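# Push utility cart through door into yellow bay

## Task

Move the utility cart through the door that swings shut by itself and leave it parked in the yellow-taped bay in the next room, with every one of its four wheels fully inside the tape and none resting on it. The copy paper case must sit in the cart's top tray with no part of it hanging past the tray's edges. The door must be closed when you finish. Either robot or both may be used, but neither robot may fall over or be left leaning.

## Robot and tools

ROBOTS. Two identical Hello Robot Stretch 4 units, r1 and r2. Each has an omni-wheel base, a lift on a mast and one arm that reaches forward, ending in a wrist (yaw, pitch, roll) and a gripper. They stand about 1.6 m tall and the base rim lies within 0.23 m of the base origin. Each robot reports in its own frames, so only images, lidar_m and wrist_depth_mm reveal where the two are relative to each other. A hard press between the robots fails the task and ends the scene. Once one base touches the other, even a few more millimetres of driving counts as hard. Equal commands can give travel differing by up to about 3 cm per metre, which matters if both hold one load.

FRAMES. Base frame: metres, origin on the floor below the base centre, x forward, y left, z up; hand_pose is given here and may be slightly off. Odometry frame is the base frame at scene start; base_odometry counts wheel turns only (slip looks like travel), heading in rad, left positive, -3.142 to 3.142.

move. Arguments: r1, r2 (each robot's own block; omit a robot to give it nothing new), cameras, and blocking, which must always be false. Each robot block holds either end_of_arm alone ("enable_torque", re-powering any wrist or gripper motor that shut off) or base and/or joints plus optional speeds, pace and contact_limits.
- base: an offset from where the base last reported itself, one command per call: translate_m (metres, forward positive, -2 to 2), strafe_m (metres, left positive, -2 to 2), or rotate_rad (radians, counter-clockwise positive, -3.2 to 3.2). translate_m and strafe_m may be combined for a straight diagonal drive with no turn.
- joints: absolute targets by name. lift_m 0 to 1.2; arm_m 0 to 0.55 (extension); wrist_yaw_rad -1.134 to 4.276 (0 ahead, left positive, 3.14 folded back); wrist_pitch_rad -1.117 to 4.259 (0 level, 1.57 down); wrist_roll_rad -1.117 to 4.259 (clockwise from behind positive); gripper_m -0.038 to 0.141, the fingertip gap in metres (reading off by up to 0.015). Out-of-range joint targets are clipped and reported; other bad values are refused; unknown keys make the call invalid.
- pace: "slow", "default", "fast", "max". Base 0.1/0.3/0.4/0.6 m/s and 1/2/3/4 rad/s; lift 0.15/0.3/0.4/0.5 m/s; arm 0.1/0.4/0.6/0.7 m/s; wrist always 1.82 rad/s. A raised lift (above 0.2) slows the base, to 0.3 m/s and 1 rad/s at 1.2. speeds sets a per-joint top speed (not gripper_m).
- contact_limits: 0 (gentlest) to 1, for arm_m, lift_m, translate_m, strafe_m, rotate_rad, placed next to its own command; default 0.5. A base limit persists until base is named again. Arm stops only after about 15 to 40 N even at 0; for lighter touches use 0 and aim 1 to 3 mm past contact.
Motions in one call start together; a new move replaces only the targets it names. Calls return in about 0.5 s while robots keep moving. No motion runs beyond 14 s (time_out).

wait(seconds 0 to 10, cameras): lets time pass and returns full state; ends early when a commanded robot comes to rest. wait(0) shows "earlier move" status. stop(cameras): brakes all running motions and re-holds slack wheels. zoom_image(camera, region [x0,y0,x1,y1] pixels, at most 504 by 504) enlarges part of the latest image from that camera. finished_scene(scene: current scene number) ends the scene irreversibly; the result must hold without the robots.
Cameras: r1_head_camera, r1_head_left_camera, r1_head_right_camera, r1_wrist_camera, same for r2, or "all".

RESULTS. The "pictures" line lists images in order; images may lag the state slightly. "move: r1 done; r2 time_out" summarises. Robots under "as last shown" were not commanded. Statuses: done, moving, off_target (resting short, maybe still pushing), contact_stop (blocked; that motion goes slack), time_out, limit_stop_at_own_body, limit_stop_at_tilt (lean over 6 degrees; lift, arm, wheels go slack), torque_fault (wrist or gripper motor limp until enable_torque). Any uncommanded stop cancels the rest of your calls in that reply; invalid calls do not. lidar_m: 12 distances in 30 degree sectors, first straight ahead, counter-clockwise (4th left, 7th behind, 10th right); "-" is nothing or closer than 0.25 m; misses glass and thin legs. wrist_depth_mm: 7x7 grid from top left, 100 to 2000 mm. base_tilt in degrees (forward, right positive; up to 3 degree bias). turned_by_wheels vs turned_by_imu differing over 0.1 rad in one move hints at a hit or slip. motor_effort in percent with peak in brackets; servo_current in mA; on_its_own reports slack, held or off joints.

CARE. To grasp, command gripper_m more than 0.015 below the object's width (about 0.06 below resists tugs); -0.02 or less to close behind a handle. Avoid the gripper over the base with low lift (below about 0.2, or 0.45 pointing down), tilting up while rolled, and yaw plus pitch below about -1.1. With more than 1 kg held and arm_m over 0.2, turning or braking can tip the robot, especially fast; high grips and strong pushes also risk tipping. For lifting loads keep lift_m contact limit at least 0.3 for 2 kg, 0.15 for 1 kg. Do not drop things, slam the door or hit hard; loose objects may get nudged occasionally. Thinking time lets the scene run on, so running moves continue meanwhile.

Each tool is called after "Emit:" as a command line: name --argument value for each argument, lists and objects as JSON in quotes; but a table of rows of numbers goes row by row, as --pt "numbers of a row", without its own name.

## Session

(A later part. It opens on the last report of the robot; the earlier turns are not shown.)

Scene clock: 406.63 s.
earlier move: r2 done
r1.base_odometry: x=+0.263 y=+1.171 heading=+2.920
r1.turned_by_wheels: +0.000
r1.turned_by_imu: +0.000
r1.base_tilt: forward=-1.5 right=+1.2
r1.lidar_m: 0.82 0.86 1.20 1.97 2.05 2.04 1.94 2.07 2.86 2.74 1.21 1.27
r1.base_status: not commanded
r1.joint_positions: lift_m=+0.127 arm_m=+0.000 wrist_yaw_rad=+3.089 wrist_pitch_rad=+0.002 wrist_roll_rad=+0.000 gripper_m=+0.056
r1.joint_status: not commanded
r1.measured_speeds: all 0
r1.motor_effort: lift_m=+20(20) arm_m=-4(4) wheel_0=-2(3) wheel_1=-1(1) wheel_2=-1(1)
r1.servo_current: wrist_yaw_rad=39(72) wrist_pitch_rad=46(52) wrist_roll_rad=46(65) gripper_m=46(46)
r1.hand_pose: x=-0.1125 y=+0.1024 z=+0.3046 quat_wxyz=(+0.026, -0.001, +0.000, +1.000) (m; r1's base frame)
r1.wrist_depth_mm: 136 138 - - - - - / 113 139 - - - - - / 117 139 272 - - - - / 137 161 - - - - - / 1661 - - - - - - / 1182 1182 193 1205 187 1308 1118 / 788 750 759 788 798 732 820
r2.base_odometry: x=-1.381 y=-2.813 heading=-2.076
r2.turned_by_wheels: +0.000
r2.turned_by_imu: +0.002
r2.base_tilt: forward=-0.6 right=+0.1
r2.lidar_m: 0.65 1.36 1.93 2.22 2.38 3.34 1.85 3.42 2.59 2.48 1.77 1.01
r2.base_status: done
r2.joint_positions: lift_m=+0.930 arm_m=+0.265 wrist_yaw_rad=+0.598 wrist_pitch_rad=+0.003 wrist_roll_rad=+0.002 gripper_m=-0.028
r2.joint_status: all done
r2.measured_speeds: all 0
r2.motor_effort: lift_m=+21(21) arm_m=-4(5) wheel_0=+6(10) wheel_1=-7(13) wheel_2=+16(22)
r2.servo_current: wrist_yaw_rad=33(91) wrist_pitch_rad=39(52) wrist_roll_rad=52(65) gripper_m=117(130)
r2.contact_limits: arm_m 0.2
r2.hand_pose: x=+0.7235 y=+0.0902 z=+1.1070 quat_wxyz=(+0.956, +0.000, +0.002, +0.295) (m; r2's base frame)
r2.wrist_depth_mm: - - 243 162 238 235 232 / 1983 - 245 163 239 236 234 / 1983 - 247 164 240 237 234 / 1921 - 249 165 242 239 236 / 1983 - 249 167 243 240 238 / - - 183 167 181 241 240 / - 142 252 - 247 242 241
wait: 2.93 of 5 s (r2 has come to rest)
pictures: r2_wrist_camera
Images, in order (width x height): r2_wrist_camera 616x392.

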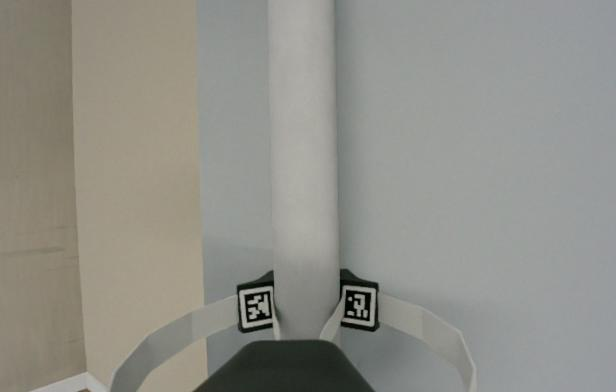

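Excellent.

Emit:
move --blocking false --r2 '{"base":{"translate_m":-0.126,"strafe_m":-0.181},"joints":{"wrist_yaw_rad":0.8},"speeds":{"wrist_yaw_rad":0.08},"pace":"slow"}' --cameras '[]'

Emit:
wait --seconds 5 --cameras '[]'

Emit:
move --blocking false --r2 '{"base":{"translate_m":-0.088,"strafe_m":-0.202},"joints":{"wrist_yaw_rad":1.0},"speeds":{"wrist_yaw_rad":0.08},"pace":"slow"}' --cameras '[]'

Emit:
wait --seconds 5 --cameras '["r2_wrist_camera","r2_head_left_camera"]'

Scene clock: 414.50 s.
move: r2 moving
r1: as last shown
r1.base_tilt: forward=-1.6 right=+1.3
r1.lidar_m: 0.80 0.85 1.20 1.96 2.04 2.02 1.95 2.08 2.82 2.74 1.21 1.27
r1.motor_effort: lift_m=+20(20) arm_m=-4(4) wheel_0=-2(2) wheel_1=-1(1) wheel_2=-1(1)
r1.servo_current: wrist_yaw_rad=52(65) wrist_pitch_rad=39(46) wrist_roll_rad=46(59) gripper_m=39(46)
r1.wrist_depth_mm: 136 139 - - - - - / 113 139 - - - - - / 117 140 273 - - - - / 137 161 - - - - - / 1661 - - - - - - / 1205 1182 194 1182 187 1255 1138 / 798 732 759 798 788 741 820
r2.base_odometry: x=-1.387 y=-2.802 heading=-2.075
r2.turned_by_wheels: +0.001
r2.turned_by_imu: +0.001
r2.base_tilt: forward=-0.6 right=+0.1
r2.lidar_m: 0.67 1.36 1.96 2.28 2.39 3.35 1.83 3.40 2.53 2.47 1.74 1.02
r2.base_status: translate_m moving; strafe_m moving
r2.joint_positions: lift_m=+0.930 arm_m=+0.265 wrist_yaw_rad=+0.630 wrist_pitch_rad=+0.003 wrist_roll_rad=+0.002 gripper_m=-0.028
r2.joint_status: wrist_yaw_rad moving
r2.measured_speeds: translate_m=-0.028 strafe_m=-0.039 rotate_rad=-0.003 lift_m=+0.000 arm_m=+0.000 wrist_yaw_rad=+0.067 wrist_pitch_rad=+0.000 wrist_roll_rad=+0.000
r2.motor_effort: lift_m=+21(21) arm_m=-4(4) wheel_0=+7(9) wheel_1=-12(12) wheel_2=+20(20)
r2.servo_current: wrist_yaw_rad=52(59) wrist_pitch_rad=39(46) wrist_roll_rad=59(59) gripper_m=124(124)
r2.contact_limits: arm_m 0.2
r2.hand_pose: x=+0.7205 y=+0.0993 z=+1.1070 quat_wxyz=(+0.951, +0.000, +0.002, +0.310) (m; r2's base frame)
r2.wrist_depth_mm: - - 244 162 236 235 231 / - - 245 164 238 236 232 / - - 248 166 240 236 233 / - - 248 164 241 237 235 / - - 251 166 243 238 236 / - - 182 167 182 240 237 / - 140 - - 245 240 239
pictures: none
No camera images: "cameras" was empty.

Scene clock: 417.47 s.
earlier move: r2 done
r1.base_odometry: x=+0.263 y=+1.171 heading=+2.920
r1.turned_by_wheels: +0.000
r1.turned_by_imu: +0.000
r1.base_tilt: forward=-1.6 right=+1.3
r1.lidar_m: 0.82 0.86 1.22 1.95 2.06 2.02 1.95 2.07 2.83 2.73 1.21 1.25
r1.base_status: not commanded
r1.joint_positions: lift_m=+0.127 arm_m=+0.000 wrist_yaw_rad=+3.089 wrist_pitch_rad=+0.002 wrist_roll_rad=+0.000 gripper_m=+0.056
r1.joint_status: not commanded
r1.measured_speeds: all 0
r1.motor_effort: lift_m=+20(20) arm_m=-4(4) wheel_0=-2(2) wheel_1=-1(1) wheel_2=-1(1)
r1.servo_current: wrist_yaw_rad=39(65) wrist_pitch_rad=46(52) wrist_roll_rad=39(59) gripper_m=46(46)
r1.hand_pose: x=-0.1125 y=+0.1024 z=+0.3046 quat_wxyz=(+0.026, -0.001, +0.000, +1.000) (m; r1's base frame)
r1.wrist_depth_mm: 136 138 - - - - - / 113 139 - - - - - / 118 140 272 - - - - / 137 162 - - - - - / 1708 - - - - - - / 1229 1205 194 1205 188 1255 1160 / 788 759 750 798 788 741 820
r2.base_odometry: x=-1.479 y=-2.616 heading=-2.075
r2.turned_by_wheels: +0.000
r2.turned_by_imu: +0.002
r2.base_tilt: forward=-0.7 right=+0.1
r2.lidar_m: 0.67 0.69 2.13 2.43 2.60 1.80 1.75 3.15 2.38 2.28 1.94 1.24
r2.base_status: done
r2.joint_positions: lift_m=+0.930 arm_m=+0.265 wrist_yaw_rad=+0.797 wrist_pitch_rad=+0.003 wrist_roll_rad=+0.002 gripper_m=-0.028
r2.joint_status: all done
r2.measured_speeds: all 0
r2.motor_effort: lift_m=+20(21) arm_m=-5(5) wheel_0=+5(12) wheel_1=-5(14) wheel_2=+14(20)
r2.servo_current: wrist_yaw_rad=46(91) wrist_pitch_rad=46(52) wrist_roll_rad=46(59) gripper_m=124(137)
r2.contact_limits: arm_m 0.2
r2.hand_pose: x=+0.7000 y=+0.1452 z=+1.1070 quat_wxyz=(+0.922, +0.000, +0.002, +0.388) (m; r2's base frame)
r2.wrist_depth_mm: - - 243 163 237 236 234 / - - 245 163 239 237 236 / - - 245 165 241 238 238 / - - 248 165 243 240 238 / - - 249 168 244 241 240 / - - 183 167 181 244 241 / - - 252 - 246 244 243
wait: 2.97 of 5 s (r2 has come to rest)
pictures: none
No camera images: "cameras" was empty.

Scene clock: 417.97 s.
move: r2 moving
r1: as last shown
r1.lidar_m: 0.82 0.86 1.20 1.96 2.06 2.03 1.95 2.08 2.85 2.72 1.20 1.27
r1.servo_current: wrist_yaw_rad=39(59) wrist_pitch_rad=46(46) wrist_roll_rad=46(59) gripper_m=46(46)
r1.wrist_depth_mm: 136 138 - - - - - / 113 139 - - - - - / 118 140 272 - - - - / 137 162 - - - - - / 1661 - - - - - - / 1182 1205 193 1182 187 1255 1138 / 788 741 741 809 788 741 820
r2.base_odometry: x=-1.486 y=-2.606 heading=-2.073
r2.turned_by_wheels: +0.001
r2.turned_by_imu: +0.001
r2.base_tilt: forward=-0.6 right=+0.0
r2.lidar_m: 0.65 0.68 2.09 2.44 2.60 1.79 1.72 3.16 2.37 2.29 1.90 1.27
r2.base_status: translate_m moving; strafe_m moving
r2.joint_positions: lift_m=+0.930 arm_m=+0.265 wrist_yaw_rad=+0.825 wrist_pitch_rad=+0.003 wrist_roll_rad=+0.002 gripper_m=-0.028
r2.joint_status: wrist_yaw_rad moving
r2.measured_speeds: translate_m=-0.019 strafe_m=-0.045 rotate_rad=+0.004 lift_m=+0.000 arm_m=+0.000 wrist_yaw_rad=+0.073 wrist_pitch_rad=+0.000 wrist_roll_rad=+0.000
r2.motor_effort: lift_m=+21(21) arm_m=-4(5) wheel_0=+7(8) wheel_1=-10(12) wheel_2=+18(18)
r2.servo_current: wrist_yaw_rad=39(111) wrist_pitch_rad=39(46) wrist_roll_rad=39(52) gripper_m=117(117)
r2.contact_limits: arm_m 0.2
r2.hand_pose: x=+0.6959 y=+0.1524 z=+1.1070 quat_wxyz=(+0.916, +0.000, +0.002, +0.401) (m; r2's base frame)
r2.wrist_depth_mm: - - 243 161 237 235 233 / - - 244 162 239 236 234 / - - 246 166 241 236 235 / - - 249 164 242 239 236 / - - 251 166 244 241 237 / - - 185 167 180 241 238 / - - 252 - 246 242 241
pictures: none
No camera images: "cameras" was empty.

Scene clock: 420.93 s.
earlier move: r2 done
r1.base_odometry: x=+0.263 y=+1.171 heading=+2.920
r1.turned_by_wheels: +0.000
r1.turned_by_imu: +0.000
r1.base_tilt: forward=-1.6 right=+1.3
r1.lidar_m: 0.81 0.87 1.22 1.96 2.06 2.02 1.93 2.05 2.84 2.74 1.21 1.25
r1.base_status: not commanded
r1.joint_positions: lift_m=+0.127 arm_m=+0.000 wrist_yaw_rad=+3.089 wrist_pitch_rad=+0.002 wrist_roll_rad=+0.000 gripper_m=+0.056
r1.joint_status: not commanded
r1.measured_speeds: all 0
r1.motor_effort: lift_m=+20(20) arm_m=-4(4) wheel_0=-2(3) wheel_1=-1(1) wheel_2=-1(1)
r1.servo_current: wrist_yaw_rad=52(65) wrist_pitch_rad=46(52) wrist_roll_rad=46(65) gripper_m=39(52)
r1.hand_pose: x=-0.1125 y=+0.1024 z=+0.3046 quat_wxyz=(+0.026, -0.001, +0.000, +1.000) (m; r1's base frame)
r1.wrist_depth_mm: 136 138 - - - - - / 114 139 - - - - - / 117 140 272 - - - - / 137 162 - - - - - / 1708 - - - - - - / 1182 1182 194 1182 187 1281 1182 / 788 750 750 798 788 750 820
r2.base_odometry: x=-1.613 y=-2.442 heading=-2.073
r2.turned_by_wheels: +0.000
r2.turned_by_imu: +0.002
r2.base_tilt: forward=-0.6 right=+0.0
r2.lidar_m: 0.66 0.66 2.24 2.63 2.80 1.71 1.69 2.89 2.18 2.08 2.01 1.50
r2.base_status: done
r2.joint_positions: lift_m=+0.930 arm_m=+0.265 wrist_yaw_rad=+0.991 wrist_pitch_rad=+0.003 wrist_roll_rad=+0.002 gripper_m=-0.029
r2.joint_status: all done
r2.measured_speeds: all 0
r2.motor_effort: lift_m=+21(21) arm_m=-4(5) wheel_0=+6(13) wheel_1=-7(13) wheel_2=+16(19)
r2.servo_current: wrist_yaw_rad=59(117) wrist_pitch_rad=39(52) wrist_roll_rad=52(59) gripper_m=117(124)
r2.contact_limits: arm_m 0.2
r2.hand_pose: x=+0.6670 y=+0.1934 z=+1.1070 quat_wxyz=(+0.880, +0.000, +0.002, +0.476) (m; r2's base frame)
r2.wrist_depth_mm: - - 242 161 239 236 236 / - - 244 162 240 238 236 / - - 247 166 241 240 239 / - - 247 164 243 241 239 / - - 248 165 244 242 242 / - - 183 167 181 244 243 / - - 251 - 248 246 244
wait: 2.97 of 5 s (r2 has come to rest)
pictures: r2_head_left_camera, r2_wrist_camera
Images, in order (width x height): r2_head_left_camera 420x672, r2_wrist_camera 616x392.

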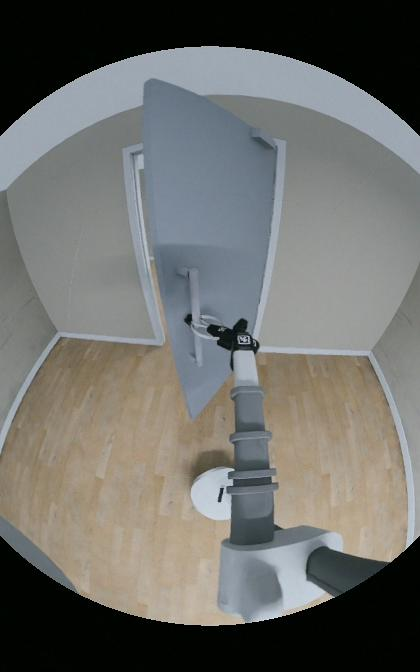

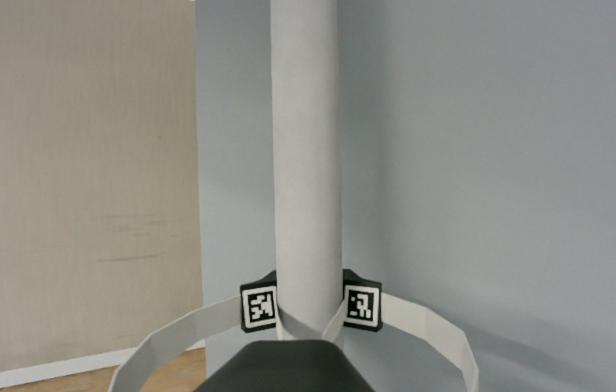

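Emit:
move --blocking false --r2 '{"base":{"translate_m":-0.046,"strafe_m":-0.216},"joints":{"wrist_yaw_rad":1.2},"speeds":{"wrist_yaw_rad":0.08},"pace":"slow"}' --cameras '[]'

Emit:
wait --seconds 5 --cameras '[]'

Emit:
move --blocking false --r2 '{"base":{"translate_m":-0.002,"strafe_m":-0.22},"joints":{"wrist_yaw_rad":1.4},"speeds":{"wrist_yaw_rad":0.08},"pace":"slow"}' --cameras '[]'

Emit:
wait --seconds 5 --cameras '["r2_wrist_camera","r2_head_left_camera"]'

Scene clock: 429.43 s.
move: r2 moving
r1: as last shown
r1.lidar_m: 0.82 0.84 1.19 1.96 2.06 2.01 1.94 2.05 2.83 2.74 1.19 1.25
r1.motor_effort: lift_m=+20(20) arm_m=-4(4) wheel_0=-1(2) wheel_1=-1(1) wheel_2=-1(1)
r1.servo_current: wrist_yaw_rad=46(78) wrist_pitch_rad=33(46) wrist_roll_rad=46(65) gripper_m=39(46)
r1.wrist_depth_mm: 136 138 - - - - - / 113 139 - - - - - / 118 140 272 - - - - / 137 161 - - - - - / 1618 - - - - - - / 1182 1182 194 1182 188 1281 1118 / 788 759 759 798 788 732 809
r2.base_odometry: x=-1.623 y=-2.433 heading=-2.072
r2.turned_by_wheels: +0.001
r2.turned_by_imu: +0.001
r2.base_tilt: forward=-0.6 right=+0.0
r2.lidar_m: 0.66 0.64 2.21 2.65 2.82 1.71 1.68 2.89 2.17 2.09 2.03 1.51
r2.base_status: translate_m moving; strafe_m moving
r2.joint_positions: lift_m=+0.930 arm_m=+0.265 wrist_yaw_rad=+1.019 wrist_pitch_rad=+0.003 wrist_roll_rad=+0.002 gripper_m=-0.029
r2.joint_status: wrist_yaw_rad moving
r2.measured_speeds: translate_m=-0.011 strafe_m=-0.049 rotate_rad=+0.002 lift_m=+0.000 arm_m=+0.000 wrist_yaw_rad=+0.074 wrist_pitch_rad=+0.000 wrist_roll_rad=+0.000
r2.motor_effort: lift_m=+21(21) arm_m=-4(4) wheel_0=+8(12) wheel_1=-12(12) wheel_2=+16(18)
r2.servo_current: wrist_yaw_rad=104(104) wrist_pitch_rad=46(46) wrist_roll_rad=46(52) gripper_m=111(124)
r2.contact_limits: arm_m 0.2
r2.hand_pose: x=+0.6617 y=+0.1997 z=+1.1070 quat_wxyz=(+0.873, +0.000, +0.002, +0.488) (m; r2's base frame)
r2.wrist_depth_mm: - - 243 161 238 235 234 / - - 244 163 239 237 236 / - - 246 166 241 238 236 / - - 247 165 242 239 237 / - - 249 167 245 242 240 / - - 250 167 179 242 241 / - - 251 - 246 243 242
pictures: none
No camera images: "cameras" was empty.

Scene clock: 432.37 s.
earlier move: r2 done
r1.base_odometry: x=+0.263 y=+1.171 heading=+2.920
r1.turned_by_wheels: +0.000
r1.turned_by_imu: +0.000
r1.base_tilt: forward=-1.6 right=+1.3
r1.lidar_m: 0.83 0.87 1.22 1.97 2.07 2.01 1.95 2.05 2.83 2.73 1.20 1.25
r1.base_status: not commanded
r1.joint_positions: lift_m=+0.127 arm_m=+0.000 wrist_yaw_rad=+3.089 wrist_pitch_rad=+0.002 wrist_roll_rad=+0.000 gripper_m=+0.056
r1.joint_status: not commanded
r1.measured_speeds: all 0
r1.motor_effort: lift_m=+20(20) arm_m=-4(4) wheel_0=-2(3) wheel_1=-1(1) wheel_2=-1(1)
r1.servo_current: wrist_yaw_rad=39(78) wrist_pitch_rad=46(52) wrist_roll_rad=39(72) gripper_m=39(46)
r1.hand_pose: x=-0.1125 y=+0.1024 z=+0.3046 quat_wxyz=(+0.026, -0.001, +0.000, +1.000) (m; r1's base frame)
r1.wrist_depth_mm: 136 139 - - - - - / 113 139 - - - - - / 117 140 272 - - - - / 137 161 - - - - - / 1708 - - - - - - / 1182 1182 193 1182 187 1281 1138 / 788 750 750 809 788 732 831
r2.base_odometry: x=-1.780 y=-2.298 heading=-2.072
r2.turned_by_wheels: +0.000
r2.turned_by_imu: +0.002
r2.base_tilt: forward=-0.7 right=+0.0
r2.lidar_m: 0.79 0.60 2.27 2.83 3.02 1.71 - 2.59 1.96 1.89 2.00 1.58
r2.base_status: done
r2.joint_positions: lift_m=+0.930 arm_m=+0.265 wrist_yaw_rad=+1.186 wrist_pitch_rad=+0.003 wrist_roll_rad=+0.002 gripper_m=-0.029
r2.joint_status: all done
r2.measured_speeds: all 0
r2.motor_effort: lift_m=+21(21) arm_m=-4(5) wheel_0=+8(13) wheel_1=-7(13) wheel_2=+13(18)
r2.servo_current: wrist_yaw_rad=78(130) wrist_pitch_rad=33(46) wrist_roll_rad=46(59) gripper_m=111(124)
r2.contact_limits: arm_m 0.2
r2.hand_pose: x=+0.6253 y=+0.2344 z=+1.1070 quat_wxyz=(+0.829, +0.000, +0.002, +0.559) (m; r2's base frame)
r2.wrist_depth_mm: - - 242 160 239 238 236 / - - 243 162 241 239 238 / - - 244 166 241 239 239 / - - 246 164 244 242 242 / - - 247 166 244 245 243 / - - 185 167 180 245 244 / - - 251 - 248 246 246
wait: 2.93 of 5 s (r2 has come to rest)
pictures: none
No camera images: "cameras" was empty.

Scene clock: 432.87 s.
move: r2 moving
r1: as last shown
r1.lidar_m: 0.82 0.84 1.20 1.97 2.06 2.03 1.94 2.07 2.83 2.72 1.22 1.24
r1.servo_current: wrist_yaw_rad=46(65) wrist_pitch_rad=39(46) wrist_roll_rad=33(65) gripper_m=46(46)
r1.wrist_depth_mm: 136 138 - - - - - / 114 139 - - - - - / 118 139 273 - - - - / 137 162 - - - - - / 1661 - - - - - - / 1205 1205 193 1205 187 1281 1138 / 788 741 768 798 788 741 809
r2.base_odometry: x=-1.793 y=-2.291 heading=-2.072
r2.turned_by_wheels: +0.001
r2.turned_by_imu: +0.001
r2.base_tilt: forward=-0.7 right=+0.1
r2.lidar_m: 0.80 0.62 2.27 2.88 3.04 1.69 - 2.58 1.91 1.88 1.97 1.56
r2.base_status: translate_m moving; strafe_m moving
r2.joint_positions: lift_m=+0.930 arm_m=+0.265 wrist_yaw_rad=+1.214 wrist_pitch_rad=+0.003 wrist_roll_rad=+0.002 gripper_m=-0.029
r2.joint_status: wrist_yaw_rad moving
r2.measured_speeds: translate_m=+0.000 strafe_m=-0.056 rotate_rad=+0.002 lift_m=+0.000 arm_m=+0.000 wrist_yaw_rad=+0.076 wrist_pitch_rad=+0.000 wrist_roll_rad=+0.000
r2.motor_effort: lift_m=+21(21) arm_m=-4(5) wheel_0=+9(14) wheel_1=-12(12) wheel_2=+10(12)
r2.servo_current: wrist_yaw_rad=143(143) wrist_pitch_rad=39(46) wrist_roll_rad=39(65) gripper_m=117(117)
r2.contact_limits: arm_m 0.2
r2.hand_pose: x=+0.6186 y=+0.2397 z=+1.1070 quat_wxyz=(+0.821, +0.000, +0.002, +0.570) (m; r2's base frame)
r2.wrist_depth_mm: - - 243 162 238 236 235 / - - 244 163 240 237 236 / - - 246 164 241 240 237 / - - 246 165 244 241 239 / - - 248 166 244 241 240 / - - 249 166 179 244 242 / - - 251 - 247 244 244
pictures: none
No camera images: "cameras" was empty.

Scene clock: 435.70 s.
earlier move: r2 done
r1.base_odometry: x=+0.263 y=+1.171 heading=+2.920
r1.turned_by_wheels: +0.000
r1.turned_by_imu: +0.000
r1.base_tilt: forward=-1.6 right=+1.2
r1.lidar_m: 0.81 0.83 1.19 1.95 2.07 2.04 1.94 2.08 2.86 2.72 1.22 1.28
r1.base_status: not commanded
r1.joint_positions: lift_m=+0.127 arm_m=+0.000 wrist_yaw_rad=+3.089 wrist_pitch_rad=+0.002 wrist_roll_rad=+0.000 gripper_m=+0.056
r1.joint_status: not commanded
r1.measured_speeds: all 0
r1.motor_effort: lift_m=+20(20) arm_m=-4(4) wheel_0=-2(3) wheel_1=-1(1) wheel_2=-1(1)
r1.servo_current: wrist_yaw_rad=59(72) wrist_pitch_rad=39(46) wrist_roll_rad=52(65) gripper_m=39(52)
r1.hand_pose: x=-0.1125 y=+0.1024 z=+0.3046 quat_wxyz=(+0.026, -0.001, +0.000, +1.000) (m; r1's base frame)
r1.wrist_depth_mm: 136 139 - - - - - / 113 139 - - - - - / 118 139 273 - - - - / 137 161 - - - - - / 1618 - - - - - - / 1205 1205 194 1205 188 1281 1138 / 798 750 750 798 778 732 820
r2.base_odometry: x=-1.972 y=-2.191 heading=-2.071
r2.turned_by_wheels: +0.000
r2.turned_by_imu: +0.002
r2.base_tilt: forward=-0.7 right=+0.0
r2.lidar_m: 0.91 0.58 2.24 3.08 3.23 1.75 - 2.28 1.70 1.67 1.77 1.55
r2.base_status: done
r2.joint_positions: lift_m=+0.930 arm_m=+0.265 wrist_yaw_rad=+1.381 wrist_pitch_rad=+0.003 wrist_roll_rad=+0.002 gripper_m=-0.029
r2.joint_status: all done
r2.measured_speeds: translate_m=+0.000 strafe_m=+0.000 rotate_rad=+0.000 lift_m=+0.000 arm_m=+0.000 wrist_yaw_rad=+0.001 wrist_pitch_rad=+0.000 wrist_roll_rad=+0.000
r2.motor_effort: lift_m=+21(21) arm_m=-4(5) wheel_0=+6(15) wheel_1=-7(13) wheel_2=+13(16)
r2.servo_current: wrist_yaw_rad=104(156) wrist_pitch_rad=39(46) wrist_roll_rad=46(65) gripper_m=111(124)
r2.contact_limits: arm_m 0.2
r2.hand_pose: x=+0.5763 y=+0.2667 z=+1.1070 quat_wxyz=(+0.771, +0.000, +0.002, +0.637) (m; r2's base frame)
r2.wrist_depth_mm: - - 241 161 240 238 238 / - - 242 162 241 240 239 / - - 244 165 242 241 240 / - - 245 165 244 242 242 / - - 247 167 245 244 244 / - - 248 167 179 246 246 / - - 249 - 248 247 246
wait: 2.83 of 5 s (r2 has come to rest)
pictures: r2_head_left_camera, r2_wrist_camera
Images, in order (width x height): r2_head_left_camera 420x672, r2_wrist_camera 616x392.

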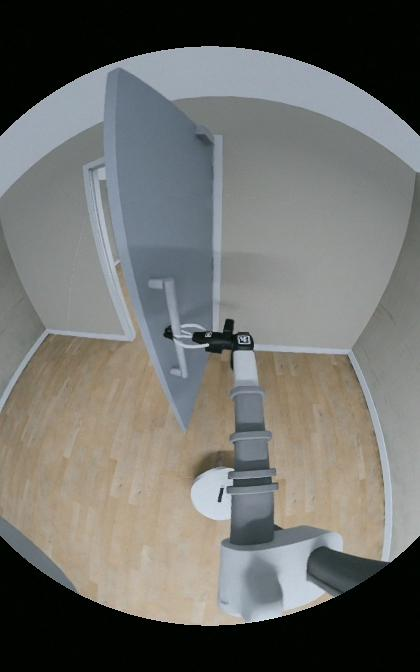

